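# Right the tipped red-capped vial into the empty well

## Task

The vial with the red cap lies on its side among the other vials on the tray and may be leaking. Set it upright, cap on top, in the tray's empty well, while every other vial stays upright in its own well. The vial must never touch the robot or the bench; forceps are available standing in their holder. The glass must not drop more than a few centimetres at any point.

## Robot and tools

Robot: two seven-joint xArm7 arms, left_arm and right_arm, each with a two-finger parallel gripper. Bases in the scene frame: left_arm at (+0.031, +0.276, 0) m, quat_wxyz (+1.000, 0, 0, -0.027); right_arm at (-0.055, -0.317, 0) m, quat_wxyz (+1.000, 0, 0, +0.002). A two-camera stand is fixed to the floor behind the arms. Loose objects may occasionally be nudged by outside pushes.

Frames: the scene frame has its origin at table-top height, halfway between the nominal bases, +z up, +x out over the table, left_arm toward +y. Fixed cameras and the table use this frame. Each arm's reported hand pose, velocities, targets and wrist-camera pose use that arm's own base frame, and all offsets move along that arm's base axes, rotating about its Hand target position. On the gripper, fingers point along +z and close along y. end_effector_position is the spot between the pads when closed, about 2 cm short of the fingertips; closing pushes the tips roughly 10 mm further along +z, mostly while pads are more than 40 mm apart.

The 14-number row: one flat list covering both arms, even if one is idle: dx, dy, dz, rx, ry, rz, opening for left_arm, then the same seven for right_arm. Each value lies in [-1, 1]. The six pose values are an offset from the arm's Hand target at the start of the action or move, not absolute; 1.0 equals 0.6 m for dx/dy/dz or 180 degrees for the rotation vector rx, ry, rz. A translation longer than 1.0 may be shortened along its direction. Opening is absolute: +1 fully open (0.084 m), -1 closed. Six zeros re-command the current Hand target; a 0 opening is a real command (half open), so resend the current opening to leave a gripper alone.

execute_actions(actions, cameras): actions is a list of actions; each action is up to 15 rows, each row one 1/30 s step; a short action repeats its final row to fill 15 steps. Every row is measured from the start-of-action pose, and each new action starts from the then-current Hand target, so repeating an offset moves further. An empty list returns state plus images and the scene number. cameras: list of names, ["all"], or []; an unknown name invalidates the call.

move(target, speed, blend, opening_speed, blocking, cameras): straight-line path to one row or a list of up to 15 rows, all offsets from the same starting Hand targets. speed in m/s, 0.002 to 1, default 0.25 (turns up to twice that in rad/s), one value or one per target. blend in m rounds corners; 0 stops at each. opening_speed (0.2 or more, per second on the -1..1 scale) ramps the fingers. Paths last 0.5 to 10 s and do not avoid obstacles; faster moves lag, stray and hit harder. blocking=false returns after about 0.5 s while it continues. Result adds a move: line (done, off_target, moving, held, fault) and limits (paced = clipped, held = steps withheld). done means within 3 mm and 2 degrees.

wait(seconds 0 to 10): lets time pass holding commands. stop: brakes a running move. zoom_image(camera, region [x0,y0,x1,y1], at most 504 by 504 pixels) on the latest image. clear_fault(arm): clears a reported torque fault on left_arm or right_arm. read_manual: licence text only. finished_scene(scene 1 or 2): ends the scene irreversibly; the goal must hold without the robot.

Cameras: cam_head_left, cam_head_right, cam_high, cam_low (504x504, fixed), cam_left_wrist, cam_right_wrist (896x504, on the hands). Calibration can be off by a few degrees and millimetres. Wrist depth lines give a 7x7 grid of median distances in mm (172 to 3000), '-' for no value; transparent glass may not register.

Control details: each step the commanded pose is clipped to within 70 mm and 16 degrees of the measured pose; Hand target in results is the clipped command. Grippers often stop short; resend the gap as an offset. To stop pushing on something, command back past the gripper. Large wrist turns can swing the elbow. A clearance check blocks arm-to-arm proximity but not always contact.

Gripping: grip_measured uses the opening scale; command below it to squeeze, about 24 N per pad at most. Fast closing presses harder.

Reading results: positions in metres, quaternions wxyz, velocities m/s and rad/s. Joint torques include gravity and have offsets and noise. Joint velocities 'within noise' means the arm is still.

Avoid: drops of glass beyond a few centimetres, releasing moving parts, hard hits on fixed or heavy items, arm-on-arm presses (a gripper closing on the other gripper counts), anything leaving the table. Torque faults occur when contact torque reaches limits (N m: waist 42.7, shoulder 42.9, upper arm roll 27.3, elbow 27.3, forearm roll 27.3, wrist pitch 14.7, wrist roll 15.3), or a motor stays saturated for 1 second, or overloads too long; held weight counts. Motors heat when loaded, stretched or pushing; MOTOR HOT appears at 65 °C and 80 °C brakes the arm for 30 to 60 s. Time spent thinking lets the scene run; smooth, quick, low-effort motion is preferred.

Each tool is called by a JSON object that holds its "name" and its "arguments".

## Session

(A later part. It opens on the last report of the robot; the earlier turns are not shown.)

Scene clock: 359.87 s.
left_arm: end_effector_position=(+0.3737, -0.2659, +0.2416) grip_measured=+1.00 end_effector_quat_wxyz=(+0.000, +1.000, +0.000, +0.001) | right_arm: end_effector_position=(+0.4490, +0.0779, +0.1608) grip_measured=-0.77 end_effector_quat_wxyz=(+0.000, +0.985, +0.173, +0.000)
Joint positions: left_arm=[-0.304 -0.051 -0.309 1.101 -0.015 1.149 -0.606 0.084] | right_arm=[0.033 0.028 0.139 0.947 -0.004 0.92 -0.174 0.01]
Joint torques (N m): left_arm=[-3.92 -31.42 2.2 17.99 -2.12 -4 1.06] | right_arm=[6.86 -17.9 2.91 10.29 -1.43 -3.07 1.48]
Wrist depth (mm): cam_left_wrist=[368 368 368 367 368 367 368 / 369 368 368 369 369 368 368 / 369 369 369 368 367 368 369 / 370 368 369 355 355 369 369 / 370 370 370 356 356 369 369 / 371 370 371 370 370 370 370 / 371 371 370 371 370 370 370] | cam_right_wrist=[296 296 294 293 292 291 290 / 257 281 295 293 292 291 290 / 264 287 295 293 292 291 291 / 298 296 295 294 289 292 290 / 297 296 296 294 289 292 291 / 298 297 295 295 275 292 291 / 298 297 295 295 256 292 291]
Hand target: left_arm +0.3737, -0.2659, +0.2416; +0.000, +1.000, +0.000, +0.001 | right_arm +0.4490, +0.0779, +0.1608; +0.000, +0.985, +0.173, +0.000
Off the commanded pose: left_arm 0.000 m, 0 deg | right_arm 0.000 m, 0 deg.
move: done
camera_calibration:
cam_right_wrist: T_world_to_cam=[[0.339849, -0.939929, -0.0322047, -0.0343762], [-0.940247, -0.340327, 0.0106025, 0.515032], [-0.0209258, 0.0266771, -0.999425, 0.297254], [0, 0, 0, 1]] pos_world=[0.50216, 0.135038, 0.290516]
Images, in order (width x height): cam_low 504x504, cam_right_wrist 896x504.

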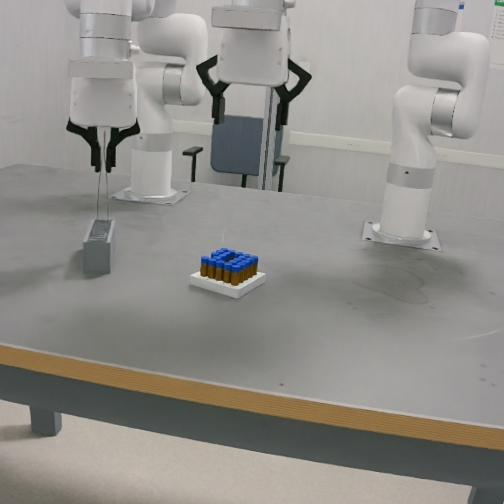

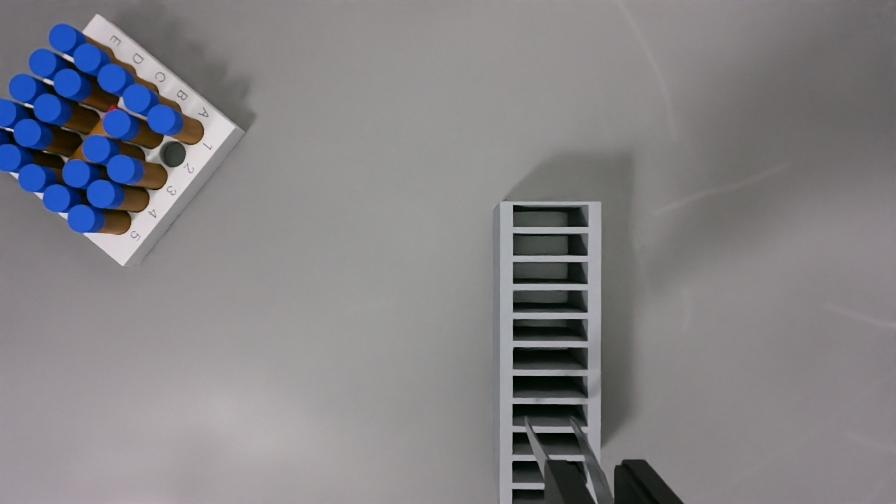

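{"name": "move", "arguments": {"target": [0.114,0.36,0.014,-0.3037,-0.2301,-0.5260,1.0, 0,0,0.125,0,0,0,-0.75], "speed": 0.35, "cameras": ["cam_low","cam_head_left"]}}

{"name": "zoom_image", "arguments": {"camera": "cam_low", "region": [40, 60, 160, 220]}}

Scene clock: 466.63 s.
left_arm: end_effector_position=(+0.4421, -0.0499, +0.2500) grip_measured=+1.00 end_effector_quat_wxyz=(-0.399, -0.523, +0.690, -0.303) | right_arm: end_effector_position=(+0.4490, +0.0779, +0.2358) grip_measured=-0.77 end_effector_quat_wxyz=(+0.000, +0.985, +0.173, +0.000)
Joint positions: left_arm=[-0.155 0.332 0.556 1.326 -0.918 1.838 2.424 0.084] | right_arm=[0.031 -0.054 0.137 1.08 0.009 1.133 -0.184 0.01]
Joint torques (N m): left_arm=[5.51 -22.32 0.81 21.68 -3.46 2.85 1.3] | right_arm=[-7.15 -27.97 -3.3 16.58 1.59 -0.38 -1.22]
Wrist depth (mm): cam_left_wrist=[1763 1908 1962 2106 2271 2340 694 / 1818 1930 1088 1082 1182 1077 2685 / 1914 871 874 877 876 820 818 / 775 732 735 732 733 731 733 / 631 628 603 601 632 631 630 / 532 553 553 552 552 554 533 / 476 476 476 436 476 475 477] | cam_right_wrist=[373 371 370 369 367 365 365 / 373 356 369 369 367 366 365 / 373 341 370 369 367 365 365 / 374 372 371 369 367 366 364 / 374 372 370 370 368 367 365 / 374 373 371 369 368 367 365 / 374 373 372 370 367 368 366]
Hand target: left_arm +0.4421, -0.0499, +0.2500; -0.399, -0.523, +0.690, -0.303 | right_arm +0.4490, +0.0779, +0.2358; +0.000, +0.985, +0.173, +0.000
Off the commanded pose: left_arm 0.000 m, 0 deg | right_arm 0.000 m, 0 deg.
move: done
Images, in order (width x height): cam_head_left 504x504, cam_low 504x504.

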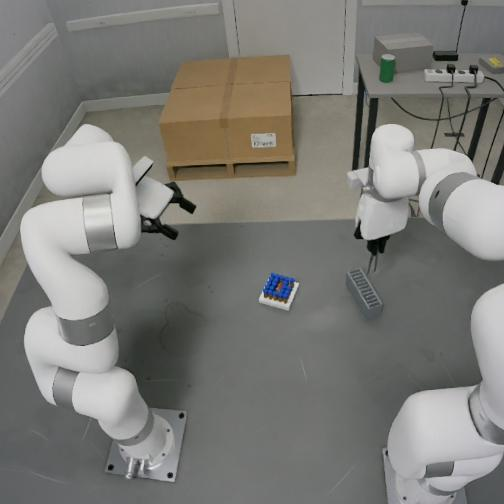

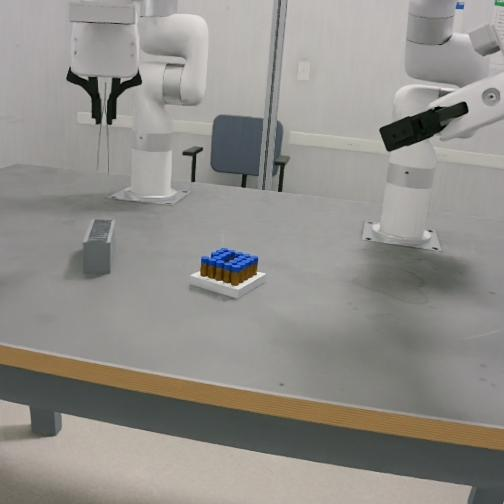

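Scaled by 3.150 from the camera's 504x504 image, which has a finer 720x720 frame.

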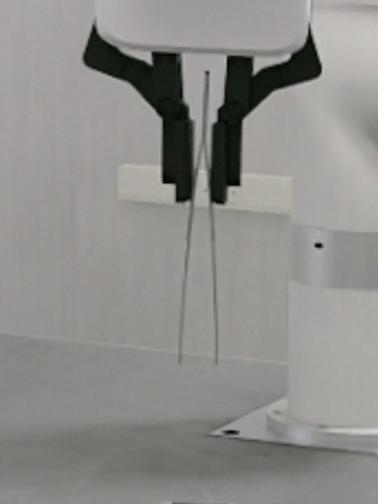

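{"name": "move", "arguments": {"target": [[0,-0.0337,-0.3067,0,0,0,1.0, 0.0763,0.3615,0,0,0,-0.216,-0.8],[0,-0.0337,-0.3067,0,0,0,1.0, 0.0763,0.3615,-0.0663,0,0,-0.216,-0.8]], "speed": 0.15, "blend": [0.02,0], "opening_speed": 0.3, "cameras": ["cam_left_wrist","cam_right_wrist","cam_low"]}}

{"name": "zoom_image", "arguments": {"camera": "cam_right_wrist", "region": [380, 304, 680, 504]}}

Scene clock: 475.80 s.
left_arm: end_effector_position=(+0.4421, -0.0701, +0.0660) grip_measured=+1.00 end_effector_quat_wxyz=(-0.399, -0.523, +0.690, -0.303) | right_arm: end_effector_position=(+0.4948, +0.2948, +0.1961) grip_measured=-0.82 end_effector_quat_wxyz=(+0.000, +0.986, -0.164, +0.000)
Joint positions: left_arm=[-0.151 0.656 0.474 1.24 -1.049 1.607 2.716 0.084] | right_arm=[0.307 0.388 0.276 1.516 -0.113 1.144 0.94 0.008]
Joint torques (N m): left_arm=[6 -27.09 2.48 18 -3.05 -1.1 1.33] | right_arm=[6.62 -27.13 -0.95 10.92 -1.53 -3.05 1.44]
Wrist depth (mm): cam_left_wrist=[805 801 806 808 805 809 671 / 593 594 476 507 596 595 597 / 440 440 440 442 442 442 442 / 369 370 369 288 370 370 371 / 318 318 318 294 318 318 318 / 268 278 278 279 268 279 268 / 239 240 240 240 240 240 240] | cam_right_wrist=[331 330 330 328 327 326 324 / 332 331 330 328 328 326 324 / 332 332 330 329 327 326 325 / 332 331 330 329 328 327 326 / 333 332 330 329 328 327 326 / 333 332 330 288 314 327 326 / 333 332 331 329 287 328 326]
Hand target: left_arm +0.4421, -0.0701, +0.0660; -0.399, -0.523, +0.690, -0.303 | right_arm +0.4948, +0.2948, +0.1961; +0.000, +0.986, -0.164, +0.000
Off the commanded pose: left_arm 0.000 m, 0 deg | right_arm 0.000 m, 0 deg.
move: done; blend cut to 0.0199 m at target 1
camera_calibration:
cam_left_wrist: T_world_to_cam=[[-0.967824, 0.251627, -0.000157658, 0.480799], [0.126873, 0.487445, -0.863887, 0.101966], [-0.217301, -0.836111, -0.503686, 0.199625], [0, 0, 0, 1]] pos_world=[0.495771, -0.00377618, 0.188711]
cam_right_wrist: T_world_to_cam=[[-0.325473, -0.944999, -0.0322986, 0.485758], [-0.945551, 0.325301, 0.0105915, 0.437887], [0.000497783, 0.0339872, -0.999422, 0.314946], [0, 0, 0, 1]] pos_world=[0.571989, 0.305892, 0.325816]
Images, in order (width x height): cam_low 504x504, cam_left_wrist 896x504, cam_right_wrist 896x504.

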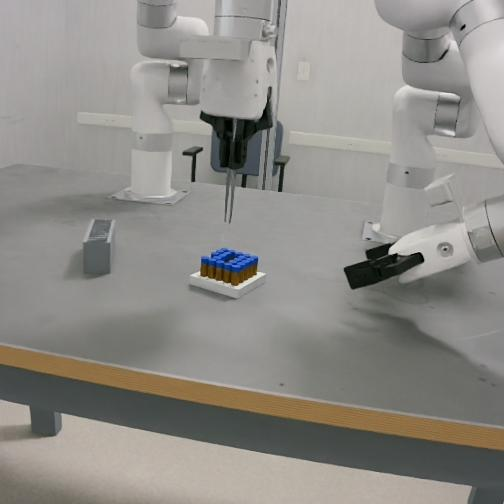

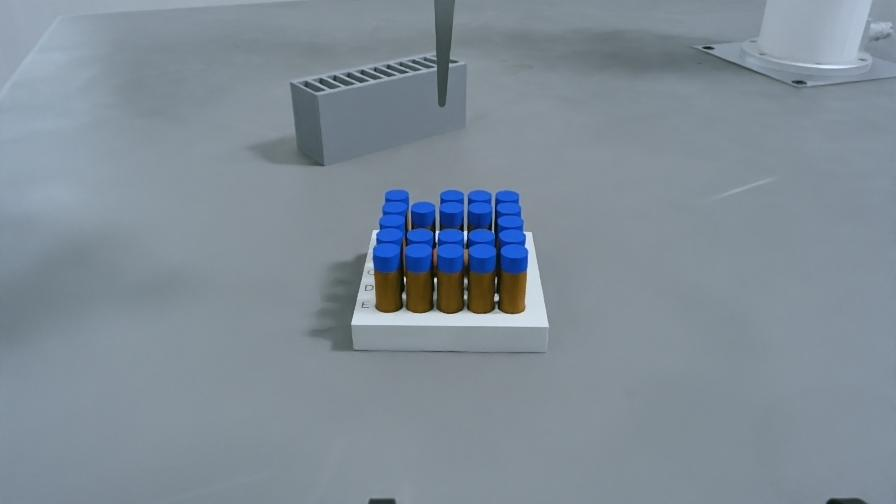

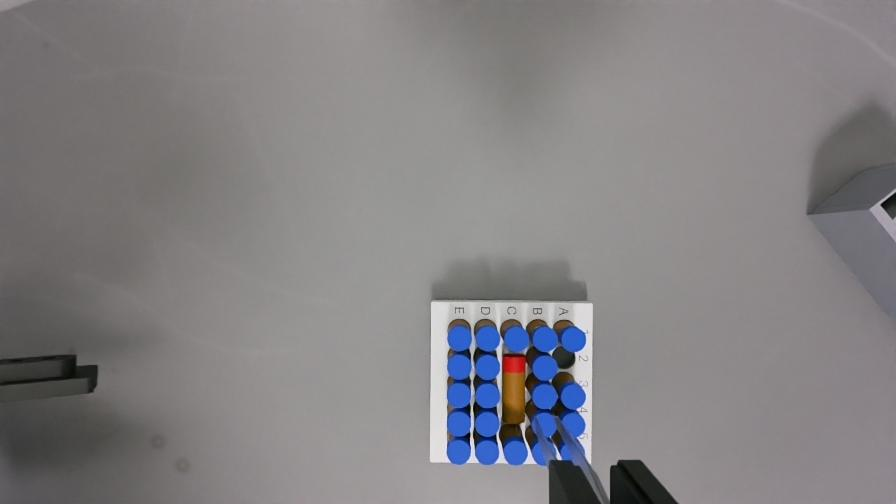

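Scaled by 1.680 from the camera's 896x504 image, which has a finer 1280x720 frame.

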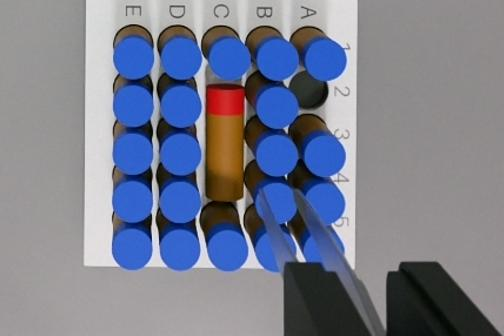

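{"name": "move", "arguments": {"target": [0,0,0,0,0,0,1.0, 0.0691,-0.0113,-0.0793,0.0398,0.1156,0,-0.76], "speed": 0.08, "opening_speed": 0.2, "cameras": ["cam_left_wrist","cam_right_wrist"]}}

{"name": "zoom_image", "arguments": {"camera": "cam_right_wrist", "region": [420, 304, 660, 504]}}

{"name": "zoom_image", "arguments": {"camera": "cam_left_wrist", "region": [340, 60, 560, 360]}}

Scene clock: 586.37 s.
left_arm: end_effector_position=(+0.4421, -0.0701, +0.0660) grip_measured=+1.00 end_effector_quat_wxyz=(-0.399, -0.523, +0.690, -0.303) | right_arm: end_effector_position=(+0.5363, +0.2880, +0.1485) grip_measured=-0.78 end_effector_quat_wxyz=(-0.032, +0.968, -0.161, -0.188)
Joint positions: left_arm=[-0.151 0.656 0.474 1.24 -1.049 1.607 2.716 0.084] | right_arm=[0.231 0.853 0.295 2.122 0.05 1.565 0.782 0.01]
Joint torques (N m): left_arm=[5.66 -27.02 2.45 17.87 -2.85 -1.13 1.28] | right_arm=[6.85 -36.21 6.84 15.98 -0.24 0.18 -0.12]
Wrist depth (mm): cam_left_wrist=[805 806 267 803 806 806 667 / 593 597 474 506 595 598 597 / 440 441 439 442 440 442 442 / 369 369 369 288 370 370 370 / 318 318 318 293 318 318 318 / 268 279 279 279 268 279 268 / 240 240 240 240 240 240 240] | cam_right_wrist=[234 234 233 233 231 231 230 / 246 245 244 243 242 242 239 / 258 258 257 255 255 254 253 / 269 268 267 266 265 264 264 / 284 280 282 273 260 278 278 / 297 299 299 290 257 295 294 / 320 319 313 258 305 312 312]
Hand target: left_arm +0.4421, -0.0701, +0.0660; -0.399, -0.523, +0.690, -0.303 | right_arm +0.5363, +0.2881, +0.1485; -0.032, +0.968, -0.161, -0.188
Off the commanded pose: left_arm 0.000 m, 0 deg | right_arm 0.000 m, 0 deg.
move: done
camera_calibration:
cam_left_wrist: T_world_to_cam=[[-0.967824, 0.251627, -0.000157658, 0.480799], [0.126873, 0.487445, -0.863887, 0.101966], [-0.217301, -0.836111, -0.503686, 0.199625], [0, 0, 0, 1]] pos_world=[0.495771, -0.00377618, 0.188711]
cam_right_wrist: T_world_to_cam=[[-0.336835, -0.941085, -0.0300266, 0.495894], [-0.872968, 0.300188, 0.384465, 0.392636], [-0.352801, 0.155714, -0.922651, 0.410535], [0, 0, 0, 1]] pos_world=[0.654631, 0.284888, 0.242716]
Images, in order (width x height): cam_left_wrist 896x504, cam_right_wrist 896x504.

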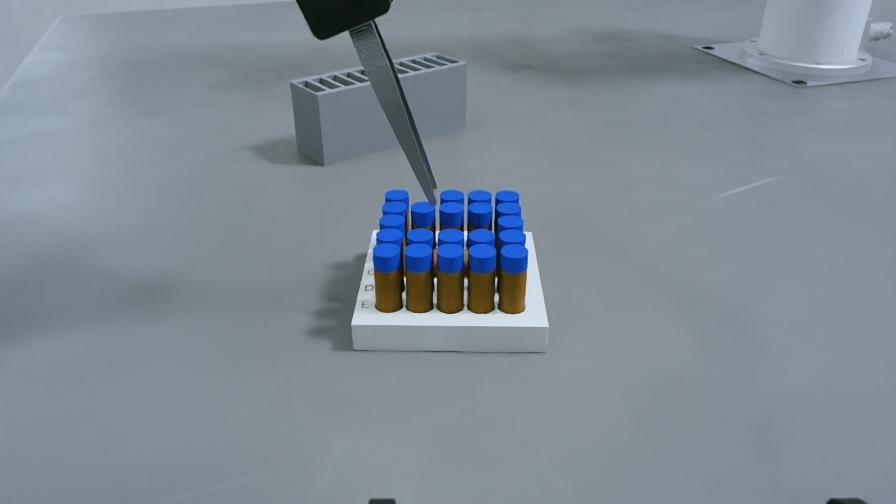

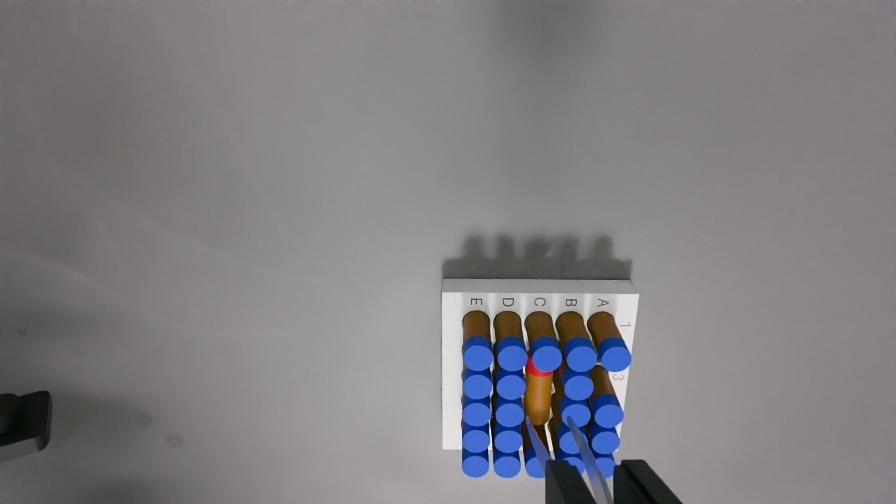

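Scaled by 2.100 from the camera's 896x504 image, which has a finer 1280x720 frame.

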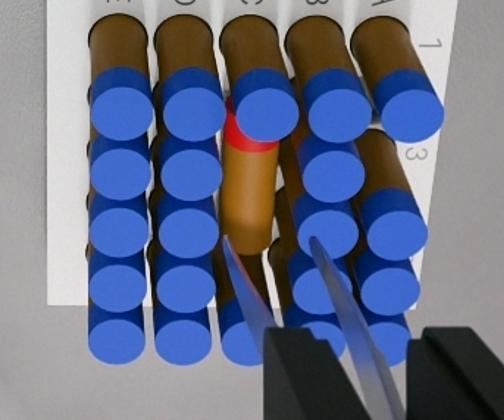

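Scaled by 1.680 from the camera's 896x504 image, which has a finer 1280x720 frame.

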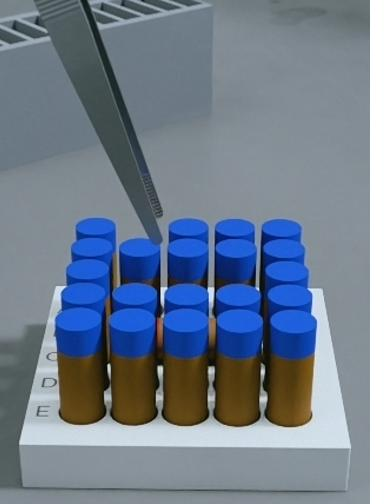

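{"name": "move", "arguments": {"target": [0,0,0,0,0,0,1.0, 0.0002,0.0005,-0.0233,0,0,0,-0.76], "speed": 0.05, "cameras": ["cam_left_wrist","cam_right_wrist"]}}

{"name": "zoom_image", "arguments": {"camera": "cam_right_wrist", "region": [480, 324, 640, 464]}}

{"name": "zoom_image", "arguments": {"camera": "cam_left_wrist", "region": [360, 120, 540, 340]}}

Scene clock: 613.20 s.
left_arm: end_effector_position=(+0.4421, -0.0701, +0.0660) grip_measured=+1.00 end_effector_quat_wxyz=(-0.399, -0.523, +0.690, -0.303) | right_arm: end_effector_position=(+0.5364, +0.2884, +0.1346) grip_measured=-0.78 end_effector_quat_wxyz=(-0.032, +0.968, -0.161, -0.188)
Joint positions: left_arm=[-0.151 0.656 0.474 1.24 -1.049 1.607 2.716 0.084] | right_arm=[0.23 0.862 0.293 2.096 0.048 1.532 0.776 0.01]
Joint torques (N m): left_arm=[5.73 -27.1 2.69 17.92 -2.9 -1.07 1.22] | right_arm=[-7.03 -36.15 0.87 10.16 -1.02 -2.24 -1.3]
Wrist depth (mm): cam_left_wrist=[798 806 257 803 809 808 671 / 593 592 475 508 597 598 594 / 440 440 441 442 442 440 442 / 370 370 369 289 370 370 370 / 317 317 319 294 318 318 318 / 268 279 279 278 268 279 268 / 240 240 240 240 240 240 240] | cam_right_wrist=[221 221 220 219 219 218 217 / 232 231 230 229 227 228 228 / 244 243 242 241 241 240 239 / 254 253 252 251 250 250 249 / 267 266 266 258 247 263 262 / 284 279 281 273 233 278 278 / 302 301 300 289 - 296 295]
Hand target: left_arm +0.4421, -0.0701, +0.0660; -0.399, -0.523, +0.690, -0.303 | right_arm +0.5364, +0.2884, +0.1345; -0.032, +0.968, -0.161, -0.188
Off the commanded pose: left_arm 0.000 m, 0 deg | right_arm 0.000 m, 0 deg.
move: done
camera_calibration:
cam_left_wrist: T_world_to_cam=[[-0.967824, 0.251627, -0.000157658, 0.480799], [0.126873, 0.487445, -0.863887, 0.101966], [-0.217301, -0.836111, -0.503686, 0.199625], [0, 0, 0, 1]] pos_world=[0.495771, -0.00377618, 0.188711]
cam_right_wrist: T_world_to_cam=[[-0.336874, -0.941076, -0.0298726, 0.495874], [-0.872916, 0.300269, 0.38452, 0.397878], [-0.352892, 0.155611, -0.922633, 0.397768], [0, 0, 0, 1]] pos_world=[0.65473, 0.285287, 0.228815]
Images, in order (width x height): cam_left_wrist 896x504, cam_right_wrist 896x504.

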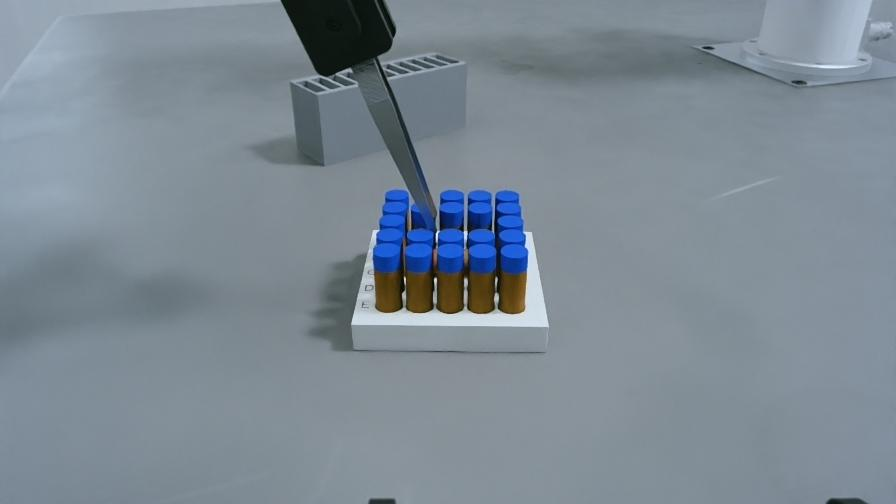

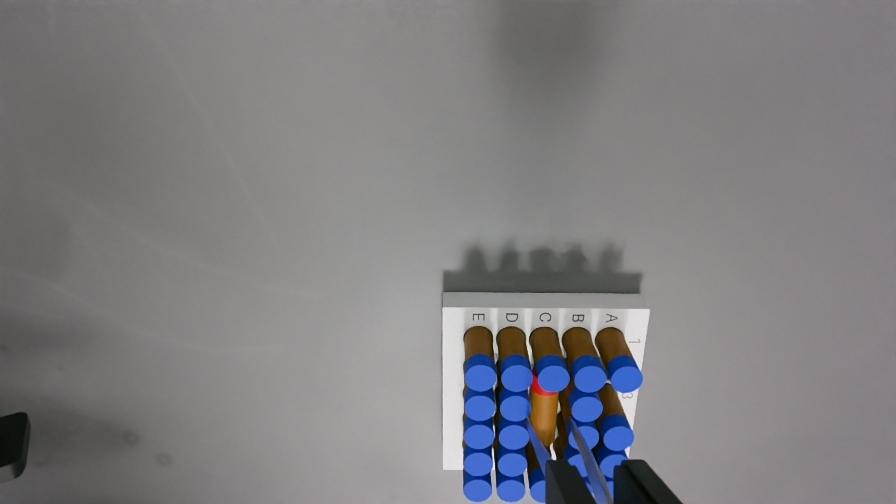

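Scaled by 3.150 from the camera's 896x504 image, which has a finer 1280x720 frame.

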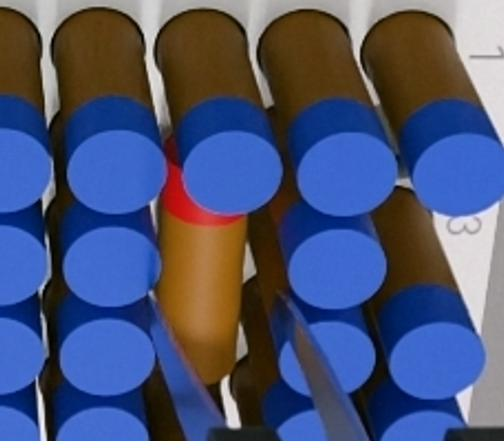

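Scaled by 2.291 from the camera's 896x504 image, which has a finer 1280x720 frame.

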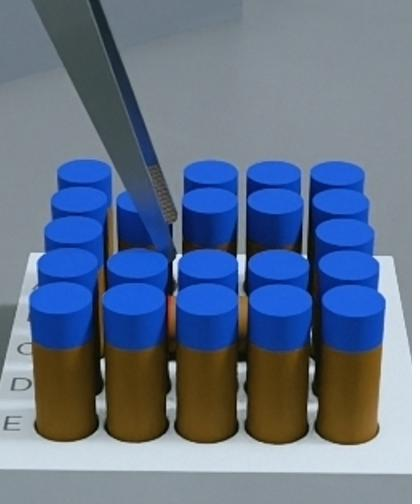

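{"name": "move", "arguments": {"target": [0,0,0,0,0,0,1.0, 0,0,-0.0283,0,0,0,-0.76], "speed": 0.04, "cameras": ["cam_left_wrist","cam_right_wrist"]}}

{"name": "zoom_image", "arguments": {"camera": "cam_right_wrist", "region": [480, 344, 640, 484]}}

{"name": "zoom_image", "arguments": {"camera": "cam_left_wrist", "region": [360, 120, 540, 340]}}

Scene clock: 620.60 s.
left_arm: end_effector_position=(+0.4421, -0.0701, +0.0660) grip_measured=+1.00 end_effector_quat_wxyz=(-0.399, -0.523, +0.690, -0.303) | right_arm: end_effector_position=(+0.5364, +0.2884, +0.1176) grip_measured=-0.78 end_effector_quat_wxyz=(-0.032, +0.968, -0.161, -0.188)
Joint positions: left_arm=[-0.151 0.656 0.474 1.24 -1.049 1.607 2.716 0.084] | right_arm=[0.229 0.873 0.291 2.066 0.047 1.492 0.77 0.01]
Joint torques (N m): left_arm=[5.69 -26.93 2.72 17.91 -2.74 -1.05 1.28] | right_arm=[-6.96 -36.45 0.98 10.45 -1.08 -2.34 -1.19]
Wrist depth (mm): cam_left_wrist=[805 - 257 806 802 806 671 / 592 547 280 507 595 595 597 / 440 442 440 441 441 442 441 / 370 370 369 287 369 370 370 / 318 318 319 293 318 318 318 / 268 279 280 279 269 279 269 / 240 240 239 240 240 240 240] | cam_right_wrist=[205 204 203 203 202 202 201 / 215 214 211 213 212 212 211 / 226 225 224 223 221 222 221 / 235 234 233 233 232 231 230 / 248 247 246 239 238 241 240 / 263 262 261 253 213 255 256 / 279 274 277 268 217 273 273]
Hand target: left_arm +0.4421, -0.0701, +0.0660; -0.399, -0.523, +0.690, -0.303 | right_arm +0.5364, +0.2884, +0.1175; -0.032, +0.968, -0.161, -0.188
Off the commanded pose: left_arm 0.000 m, 0 deg | right_arm 0.000 m, 0 deg.
move: done
camera_calibration:
cam_left_wrist: T_world_to_cam=[[-0.967824, 0.251627, -0.000157658, 0.480799], [0.126873, 0.487445, -0.863887, 0.101966], [-0.217301, -0.836111, -0.503686, 0.199625], [0, 0, 0, 1]] pos_world=[0.495771, -0.00377618, 0.188711]
cam_right_wrist: T_world_to_cam=[[-0.336874, -0.941076, -0.0298726, 0.495366], [-0.872916, 0.300269, 0.38452, 0.404415], [-0.352892, 0.155611, -0.922633, 0.382083], [0, 0, 0, 1]] pos_world=[0.65473, 0.285287, 0.211815]
Images, in order (width x height): cam_left_wrist 896x504, cam_right_wrist 896x504.

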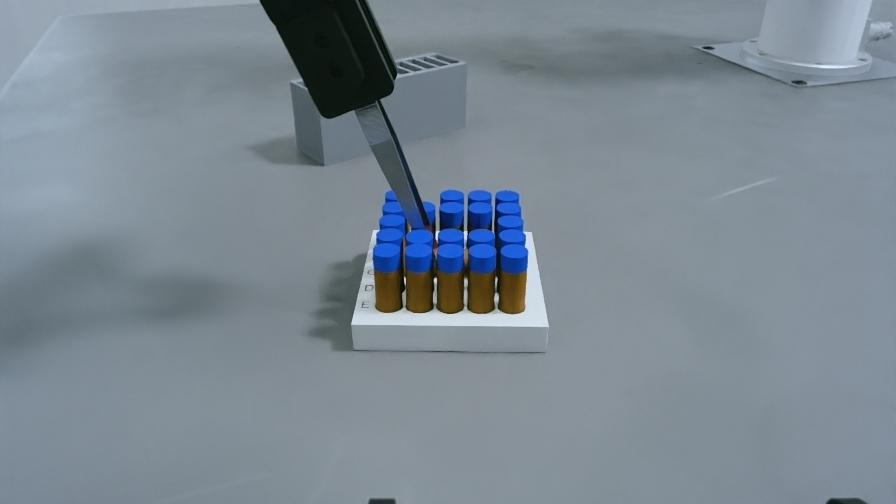

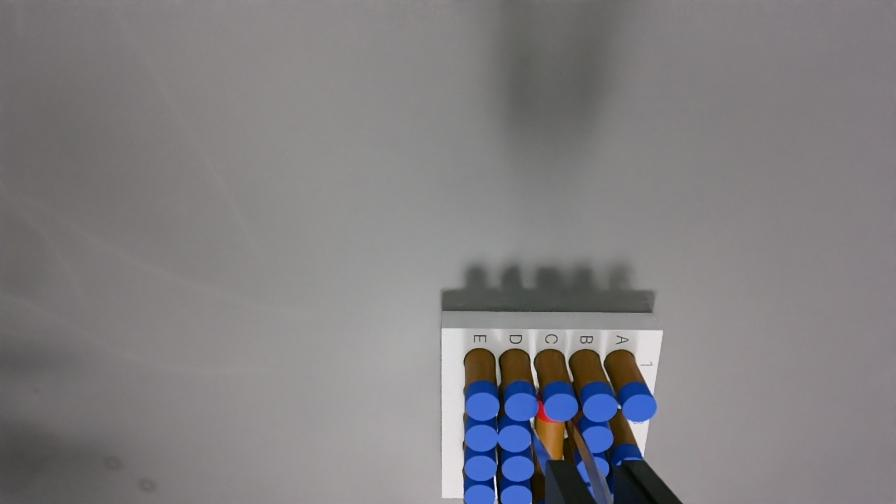

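Scaled by 3.150 from the camera's 896x504 image, which has a finer 1280x720 frame.

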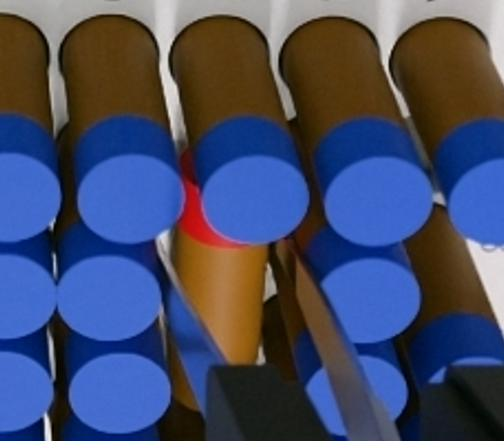

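Scaled by 2.291 from the camera's 896x504 image, which has a finer 1280x720 frame.

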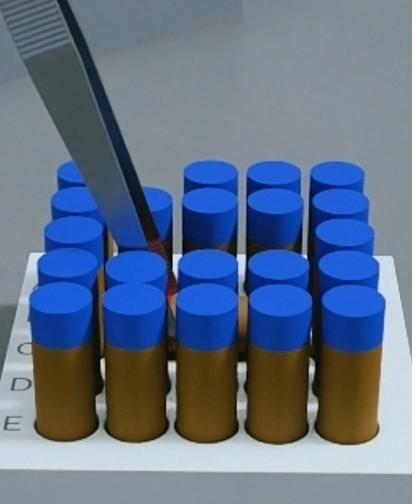

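{"name": "move", "arguments": {"target": [0,0,0,0,0,0,1.0, 0,0,0,0,0,0,-0.88], "speed": 0.04, "opening_speed": 0.2, "cameras": ["cam_left_wrist","cam_right_wrist"]}}

{"name": "zoom_image", "arguments": {"camera": "cam_right_wrist", "region": [480, 344, 640, 484]}}

Scene clock: 625.07 s.
left_arm: end_effector_position=(+0.4421, -0.0701, +0.0660) grip_measured=+1.00 end_effector_quat_wxyz=(-0.399, -0.523, +0.690, -0.303) | right_arm: end_effector_position=(+0.5364, +0.2883, +0.1175) grip_measured=-0.86 end_effector_quat_wxyz=(-0.032, +0.968, -0.161, -0.188)
Joint positions: left_arm=[-0.151 0.656 0.474 1.24 -1.049 1.607 2.716 0.084] | right_arm=[0.229 0.873 0.291 2.066 0.047 1.492 0.77 0.006]
Joint torques (N m): left_arm=[6.03 -27.04 2.77 17.92 -2.71 -1.06 1.13] | right_arm=[-6.55 -36.99 1.24 10.27 -0.97 -2.28 -1.18]
Wrist depth (mm): cam_left_wrist=[799 - 258 806 806 807 673 / 593 546 282 504 598 595 598 / 440 442 441 441 441 440 441 / 369 370 369 288 370 370 371 / 317 318 318 293 318 319 319 / 268 279 279 279 269 278 269 / 240 240 240 240 239 240 240] | cam_right_wrist=[205 204 204 203 202 202 201 / 215 214 212 213 212 211 211 / 226 225 224 223 221 222 221 / 235 234 233 232 232 231 230 / 248 247 246 239 238 241 240 / 263 262 261 253 213 254 257 / 279 275 277 273 218 273 273]
Hand target: left_arm +0.4421, -0.0701, +0.0660; -0.399, -0.523, +0.690, -0.303 | right_arm +0.5364, +0.2884, +0.1175; -0.032, +0.968, -0.161, -0.188
Off the commanded pose: left_arm 0.000 m, 0 deg | right_arm 0.000 m, 0 deg.
move: done
camera_calibration:
cam_left_wrist: T_world_to_cam=[[-0.967824, 0.251627, -0.000157658, 0.480799], [0.126873, 0.487445, -0.863887, 0.101966], [-0.217301, -0.836111, -0.503686, 0.199625], [0, 0, 0, 1]] pos_world=[0.495771, -0.00377618, 0.188711]
cam_right_wrist: T_world_to_cam=[[-0.336874, -0.941076, -0.0298726, 0.495363], [-0.872916, 0.300269, 0.38452, 0.404453], [-0.352892, 0.155611, -0.922633, 0.381991], [0, 0, 0, 1]] pos_world=[0.65473, 0.285287, 0.211715]
Images, in order (width x height): cam_left_wrist 896x504, cam_right_wrist 896x504.

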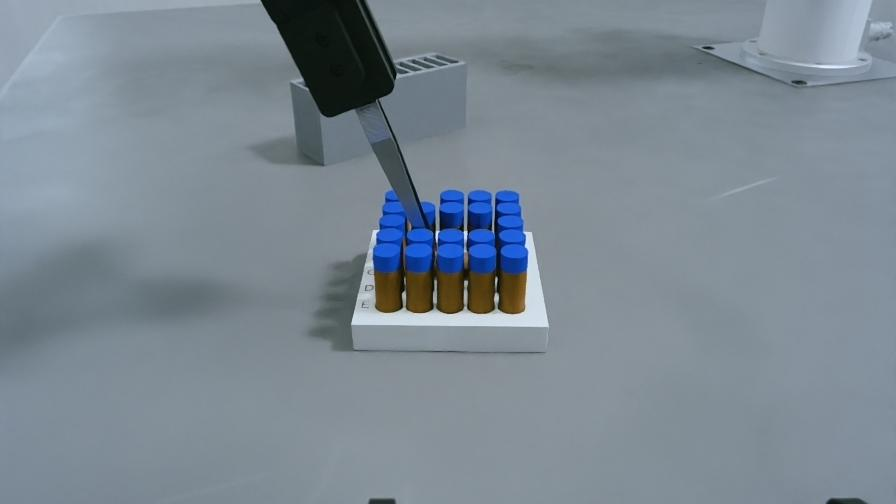

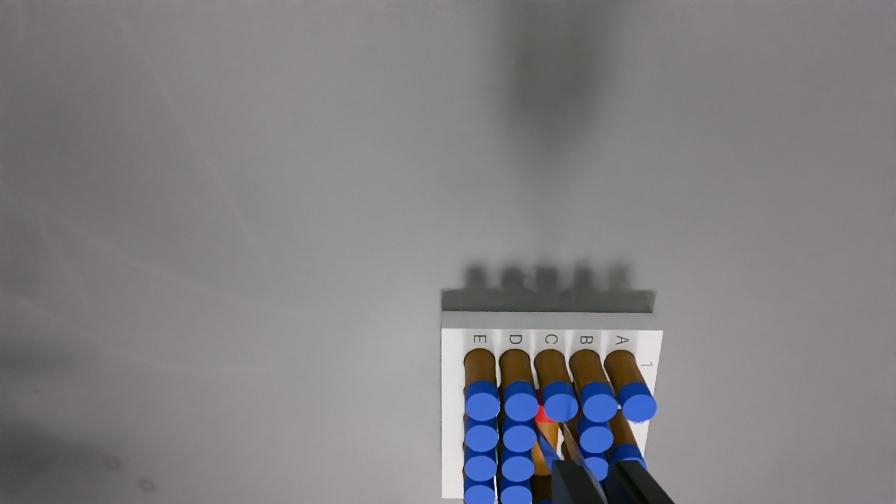

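Scaled by 3.150 from the camera's 896x504 image, which has a finer 1280x720 frame.

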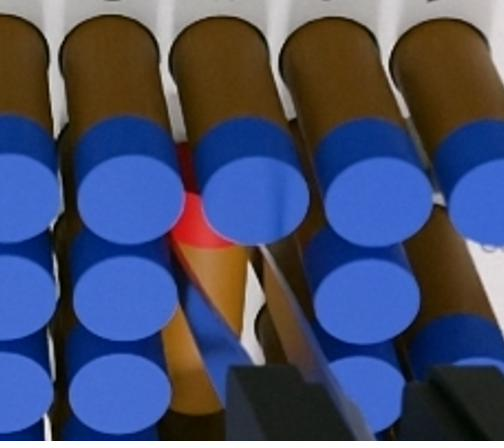

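{"name": "move", "arguments": {"target": [0,0,0,0,0,0,1.0, 0,0,0.025,0,0,0,-0.9], "speed": 0.04, "cameras": ["cam_left_wrist","cam_right_wrist"]}}

{"name": "zoom_image", "arguments": {"camera": "cam_right_wrist", "region": [480, 344, 640, 484]}}

{"name": "zoom_image", "arguments": {"camera": "cam_left_wrist", "region": [360, 120, 540, 340]}}

Scene clock: 637.23 s.
left_arm: end_effector_position=(+0.4421, -0.0701, +0.0660) grip_measured=+1.00 end_effector_quat_wxyz=(-0.399, -0.523, +0.690, -0.303) | right_arm: end_effector_position=(+0.5364, +0.2883, +0.1325) grip_measured=-0.88 end_effector_quat_wxyz=(-0.032, +0.968, -0.161, -0.188)
Joint positions: left_arm=[-0.151 0.656 0.474 1.24 -1.049 1.607 2.716 0.084] | right_arm=[0.23 0.863 0.293 2.091 0.048 1.527 0.776 0.005]
Joint torques (N m): left_arm=[5.96 -26.95 2.58 17.84 -2.73 -1.13 1.14] | right_arm=[6.82 -47.67 6.91 15.85 2.04 0.3 1.31]
Wrist depth (mm): cam_left_wrist=[800 802 260 806 804 808 669 / 594 547 465 505 596 594 595 / 442 440 441 442 442 440 442 / 369 369 369 288 369 370 370 / 317 318 318 293 318 318 318 / 268 279 279 279 268 279 268 / 240 240 240 240 240 240 240] | cam_right_wrist=[219 218 218 217 216 216 215 / 230 229 228 227 225 226 225 / 241 241 240 238 238 237 237 / 251 250 250 249 247 247 246 / 265 264 263 255 245 260 259 / 281 277 279 270 226 276 274 / 298 297 296 286 236 292 291]
Hand target: left_arm +0.4421, -0.0701, +0.0660; -0.399, -0.523, +0.690, -0.303 | right_arm +0.5364, +0.2884, +0.1325; -0.032, +0.968, -0.161, -0.188
Off the commanded pose: left_arm 0.000 m, 0 deg | right_arm 0.000 m, 0 deg.
move: done
camera_calibration:
cam_left_wrist: T_world_to_cam=[[-0.967824, 0.251627, -0.000157658, 0.480799], [0.126873, 0.487445, -0.863887, 0.101966], [-0.217301, -0.836111, -0.503686, 0.199625], [0, 0, 0, 1]] pos_world=[0.495771, -0.00377618, 0.188711]
cam_right_wrist: T_world_to_cam=[[-0.336874, -0.941076, -0.0298726, 0.495808], [-0.872916, 0.300269, 0.38452, 0.398724], [-0.352892, 0.155611, -0.922633, 0.395738], [0, 0, 0, 1]] pos_world=[0.65473, 0.285287, 0.226615]
Images, in order (width x height): cam_left_wrist 896x504, cam_right_wrist 896x504.

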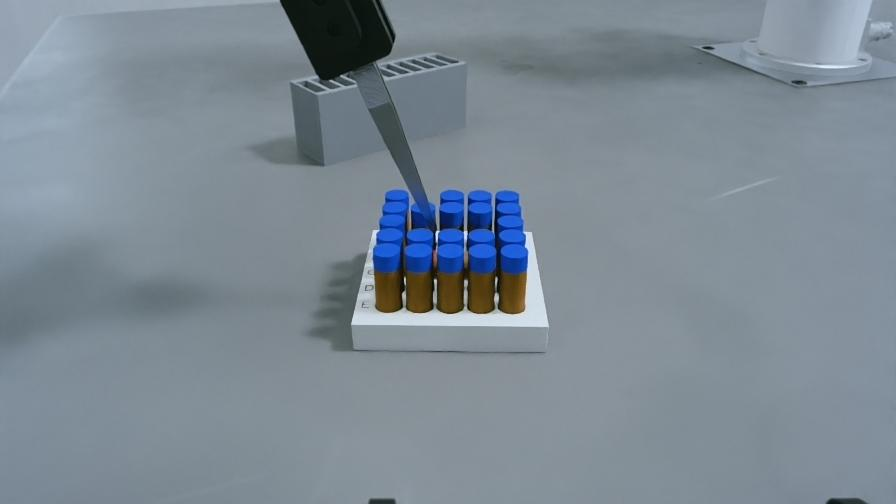

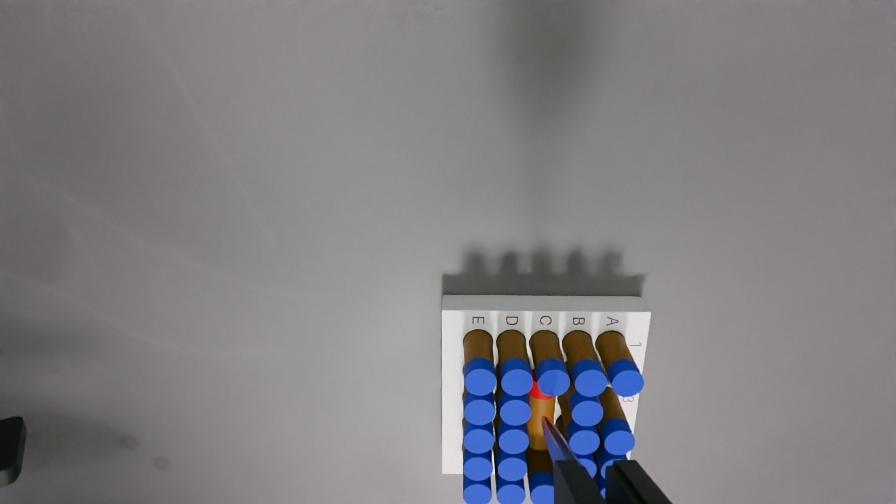

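Scaled by 3.150 from the camera's 896x504 image, which has a finer 1280x720 frame.

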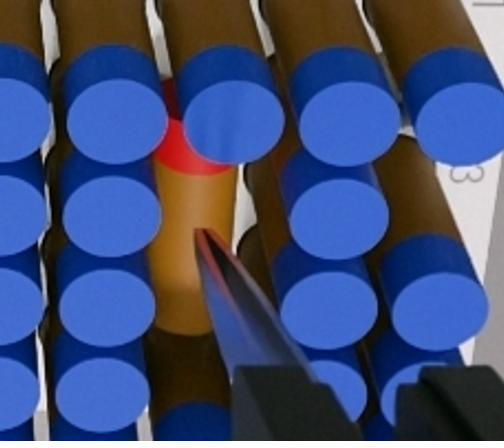

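Scaled by 2.291 from the camera's 896x504 image, which has a finer 1280x720 frame.

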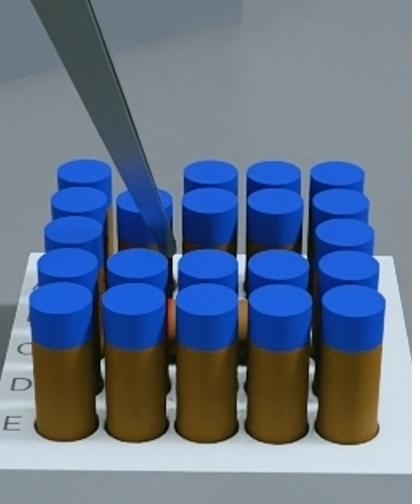

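{"name": "move", "arguments": {"target": [[0,0,0,0,0,0,1.0, 0.0003,0.0009,0,0,0,0,-0.76],[0,0,0,0,0,0,1.0, 0.0003,0.0009,-0.0308,0,0,0,-0.76]], "speed": 0.04, "cameras": ["cam_left_wrist","cam_right_wrist"]}}

{"name": "zoom_image", "arguments": {"camera": "cam_right_wrist", "region": [480, 344, 640, 484]}}

Scene clock: 675.13 s.
left_arm: end_effector_position=(+0.4421, -0.0701, +0.0660) grip_measured=+1.00 end_effector_quat_wxyz=(-0.399, -0.523, +0.690, -0.303) | right_arm: end_effector_position=(+0.5366, +0.2889, +0.1141) grip_measured=-0.78 end_effector_quat_wxyz=(-0.032, +0.968, -0.161, -0.188)
Joint positions: left_arm=[-0.151 0.656 0.474 1.24 -1.049 1.607 2.716 0.084] | right_arm=[0.23 0.877 0.29 2.064 0.046 1.485 0.769 0.01]
Joint torques (N m): left_arm=[5.76 -26.97 2.74 17.85 -2.79 -1.11 1.23] | right_arm=[-6.87 -36.51 0.93 10.39 -1.08 -2.61 -1.25]
Wrist depth (mm): cam_left_wrist=[807 - 256 808 803 808 670 / 596 548 269 506 593 596 596 / 439 440 441 441 442 442 441 / 369 369 368 288 370 370 370 / 317 318 318 294 318 319 318 / 267 279 279 279 268 279 269 / 240 240 240 240 240 240 240] | cam_right_wrist=[202 201 200 200 199 199 198 / 211 211 208 209 209 208 208 / 222 221 221 220 219 219 218 / 231 231 230 229 228 227 227 / 244 243 242 235 234 237 239 / 258 257 256 249 211 251 253 / 275 271 273 264 214 269 268]
Hand target: left_arm +0.4421, -0.0701, +0.0660; -0.399, -0.523, +0.690, -0.303 | right_arm +0.5366, +0.2889, +0.1140; -0.032, +0.968, -0.161, -0.188
Off the commanded pose: left_arm 0.000 m, 0 deg | right_arm 0.000 m, 0 deg.
move: done
camera_calibration:
cam_left_wrist: T_world_to_cam=[[-0.967824, 0.251627, -0.000157658, 0.480799], [0.126873, 0.487445, -0.863887, 0.101966], [-0.217301, -0.836111, -0.503686, 0.199625], [0, 0, 0, 1]] pos_world=[0.495771, -0.00377618, 0.188711]
cam_right_wrist: T_world_to_cam=[[-0.336874, -0.941076, -0.0298726, 0.495799], [-0.872916, 0.300269, 0.38452, 0.405785], [-0.352892, 0.155611, -0.922633, 0.378847], [0, 0, 0, 1]] pos_world=[0.65493, 0.285787, 0.208315]
Images, in order (width x height): cam_left_wrist 896x504, cam_right_wrist 896x504.

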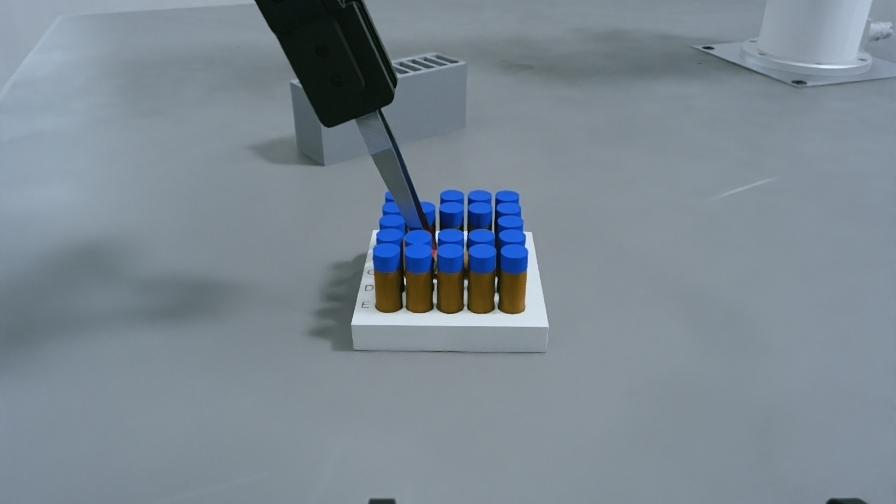

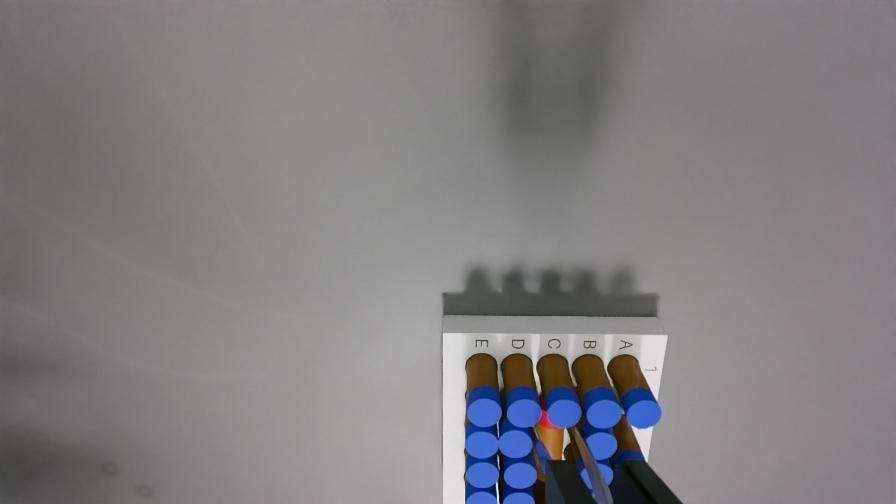

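Scaled by 3.150 from the camera's 896x504 image, which has a finer 1280x720 frame.

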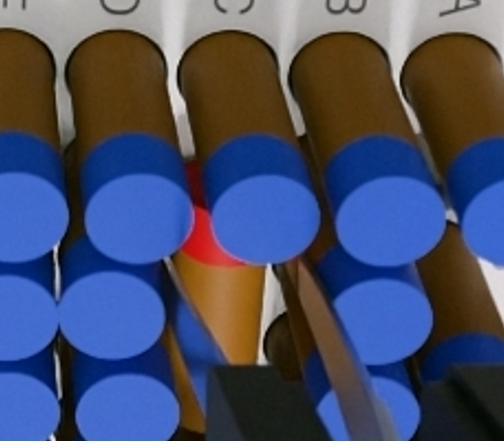

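{"name": "move", "arguments": {"target": [0,0,0,0,0,0,1.0, 0,0.0006,0,0,0,0,-0.88], "speed": 0.02, "opening_speed": 0.2, "cameras": ["cam_left_wrist","cam_right_wrist"]}}

{"name": "zoom_image", "arguments": {"camera": "cam_right_wrist", "region": [480, 344, 640, 484]}}

Scene clock: 683.33 s.
left_arm: end_effector_position=(+0.4421, -0.0701, +0.0660) grip_measured=+1.00 end_effector_quat_wxyz=(-0.399, -0.523, +0.690, -0.303) | right_arm: end_effector_position=(+0.5367, +0.2892, +0.1140) grip_measured=-0.85 end_effector_quat_wxyz=(-0.032, +0.968, -0.161, -0.188)
Joint positions: left_arm=[-0.151 0.656 0.474 1.24 -1.049 1.607 2.716 0.084] | right_arm=[0.23 0.878 0.29 2.065 0.046 1.485 0.77 0.007]
Joint torques (N m): left_arm=[6 -27.13 2.8 17.92 -2.69 -1.11 1.13] | right_arm=[6.78 -36.69 5.07 15.83 -0.64 0.1 1.4]
Wrist depth (mm): cam_left_wrist=[799 - 258 805 807 806 671 / 593 545 269 506 595 597 595 / 440 442 441 442 441 442 442 / 369 368 369 288 369 370 370 / 317 318 318 293 318 320 319 / 268 279 279 278 268 279 269 / 240 240 240 240 240 240 240] | cam_right_wrist=[201 201 200 200 199 198 198 / 211 211 208 209 208 208 207 / 222 221 220 220 219 218 218 / 231 231 229 229 228 227 227 / 244 243 242 236 233 237 239 / 258 257 257 249 211 250 252 / 275 270 272 268 214 269 268]
Hand target: left_arm +0.4421, -0.0701, +0.0660; -0.399, -0.523, +0.690, -0.303 | right_arm +0.5366, +0.2893, +0.1140; -0.032, +0.968, -0.161, -0.188
Off the commanded pose: left_arm 0.000 m, 0 deg | right_arm 0.000 m, 0 deg.
move: done
camera_calibration:
cam_left_wrist: T_world_to_cam=[[-0.967824, 0.251627, -0.000157658, 0.480799], [0.126873, 0.487445, -0.863887, 0.101966], [-0.217301, -0.836111, -0.503686, 0.199625], [0, 0, 0, 1]] pos_world=[0.495771, -0.00377618, 0.188711]
cam_right_wrist: T_world_to_cam=[[-0.336925, -0.941053, -0.0300218, 0.49617], [-0.872983, 0.300292, 0.384351, 0.405893], [-0.352679, 0.155706, -0.922699, 0.378591], [0, 0, 0, 1]] pos_world=[0.655031, 0.286087, 0.208216]
Images, in order (width x height): cam_left_wrist 896x504, cam_right_wrist 896x504.

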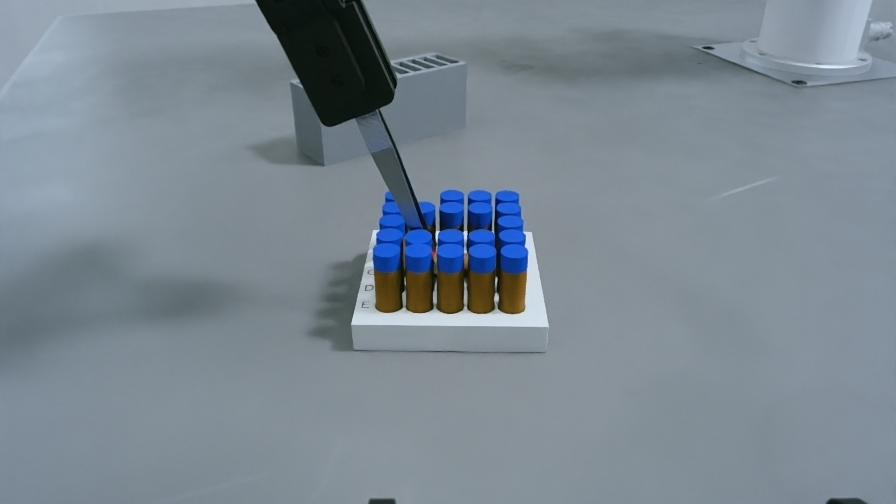

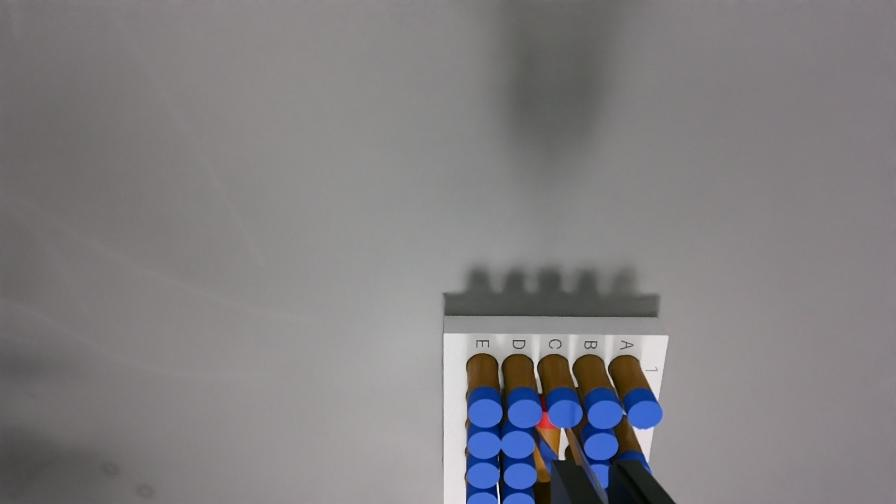

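Scaled by 3.150 from the camera's 896x504 image, which has a finer 1280x720 frame.

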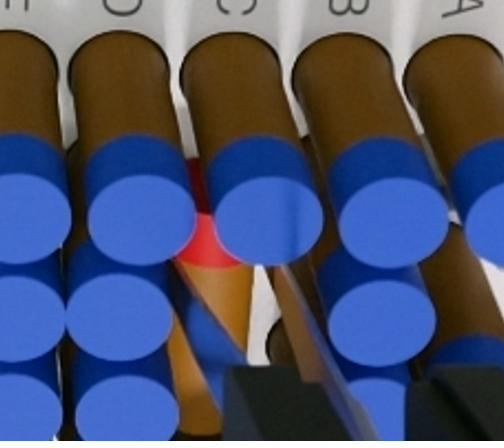

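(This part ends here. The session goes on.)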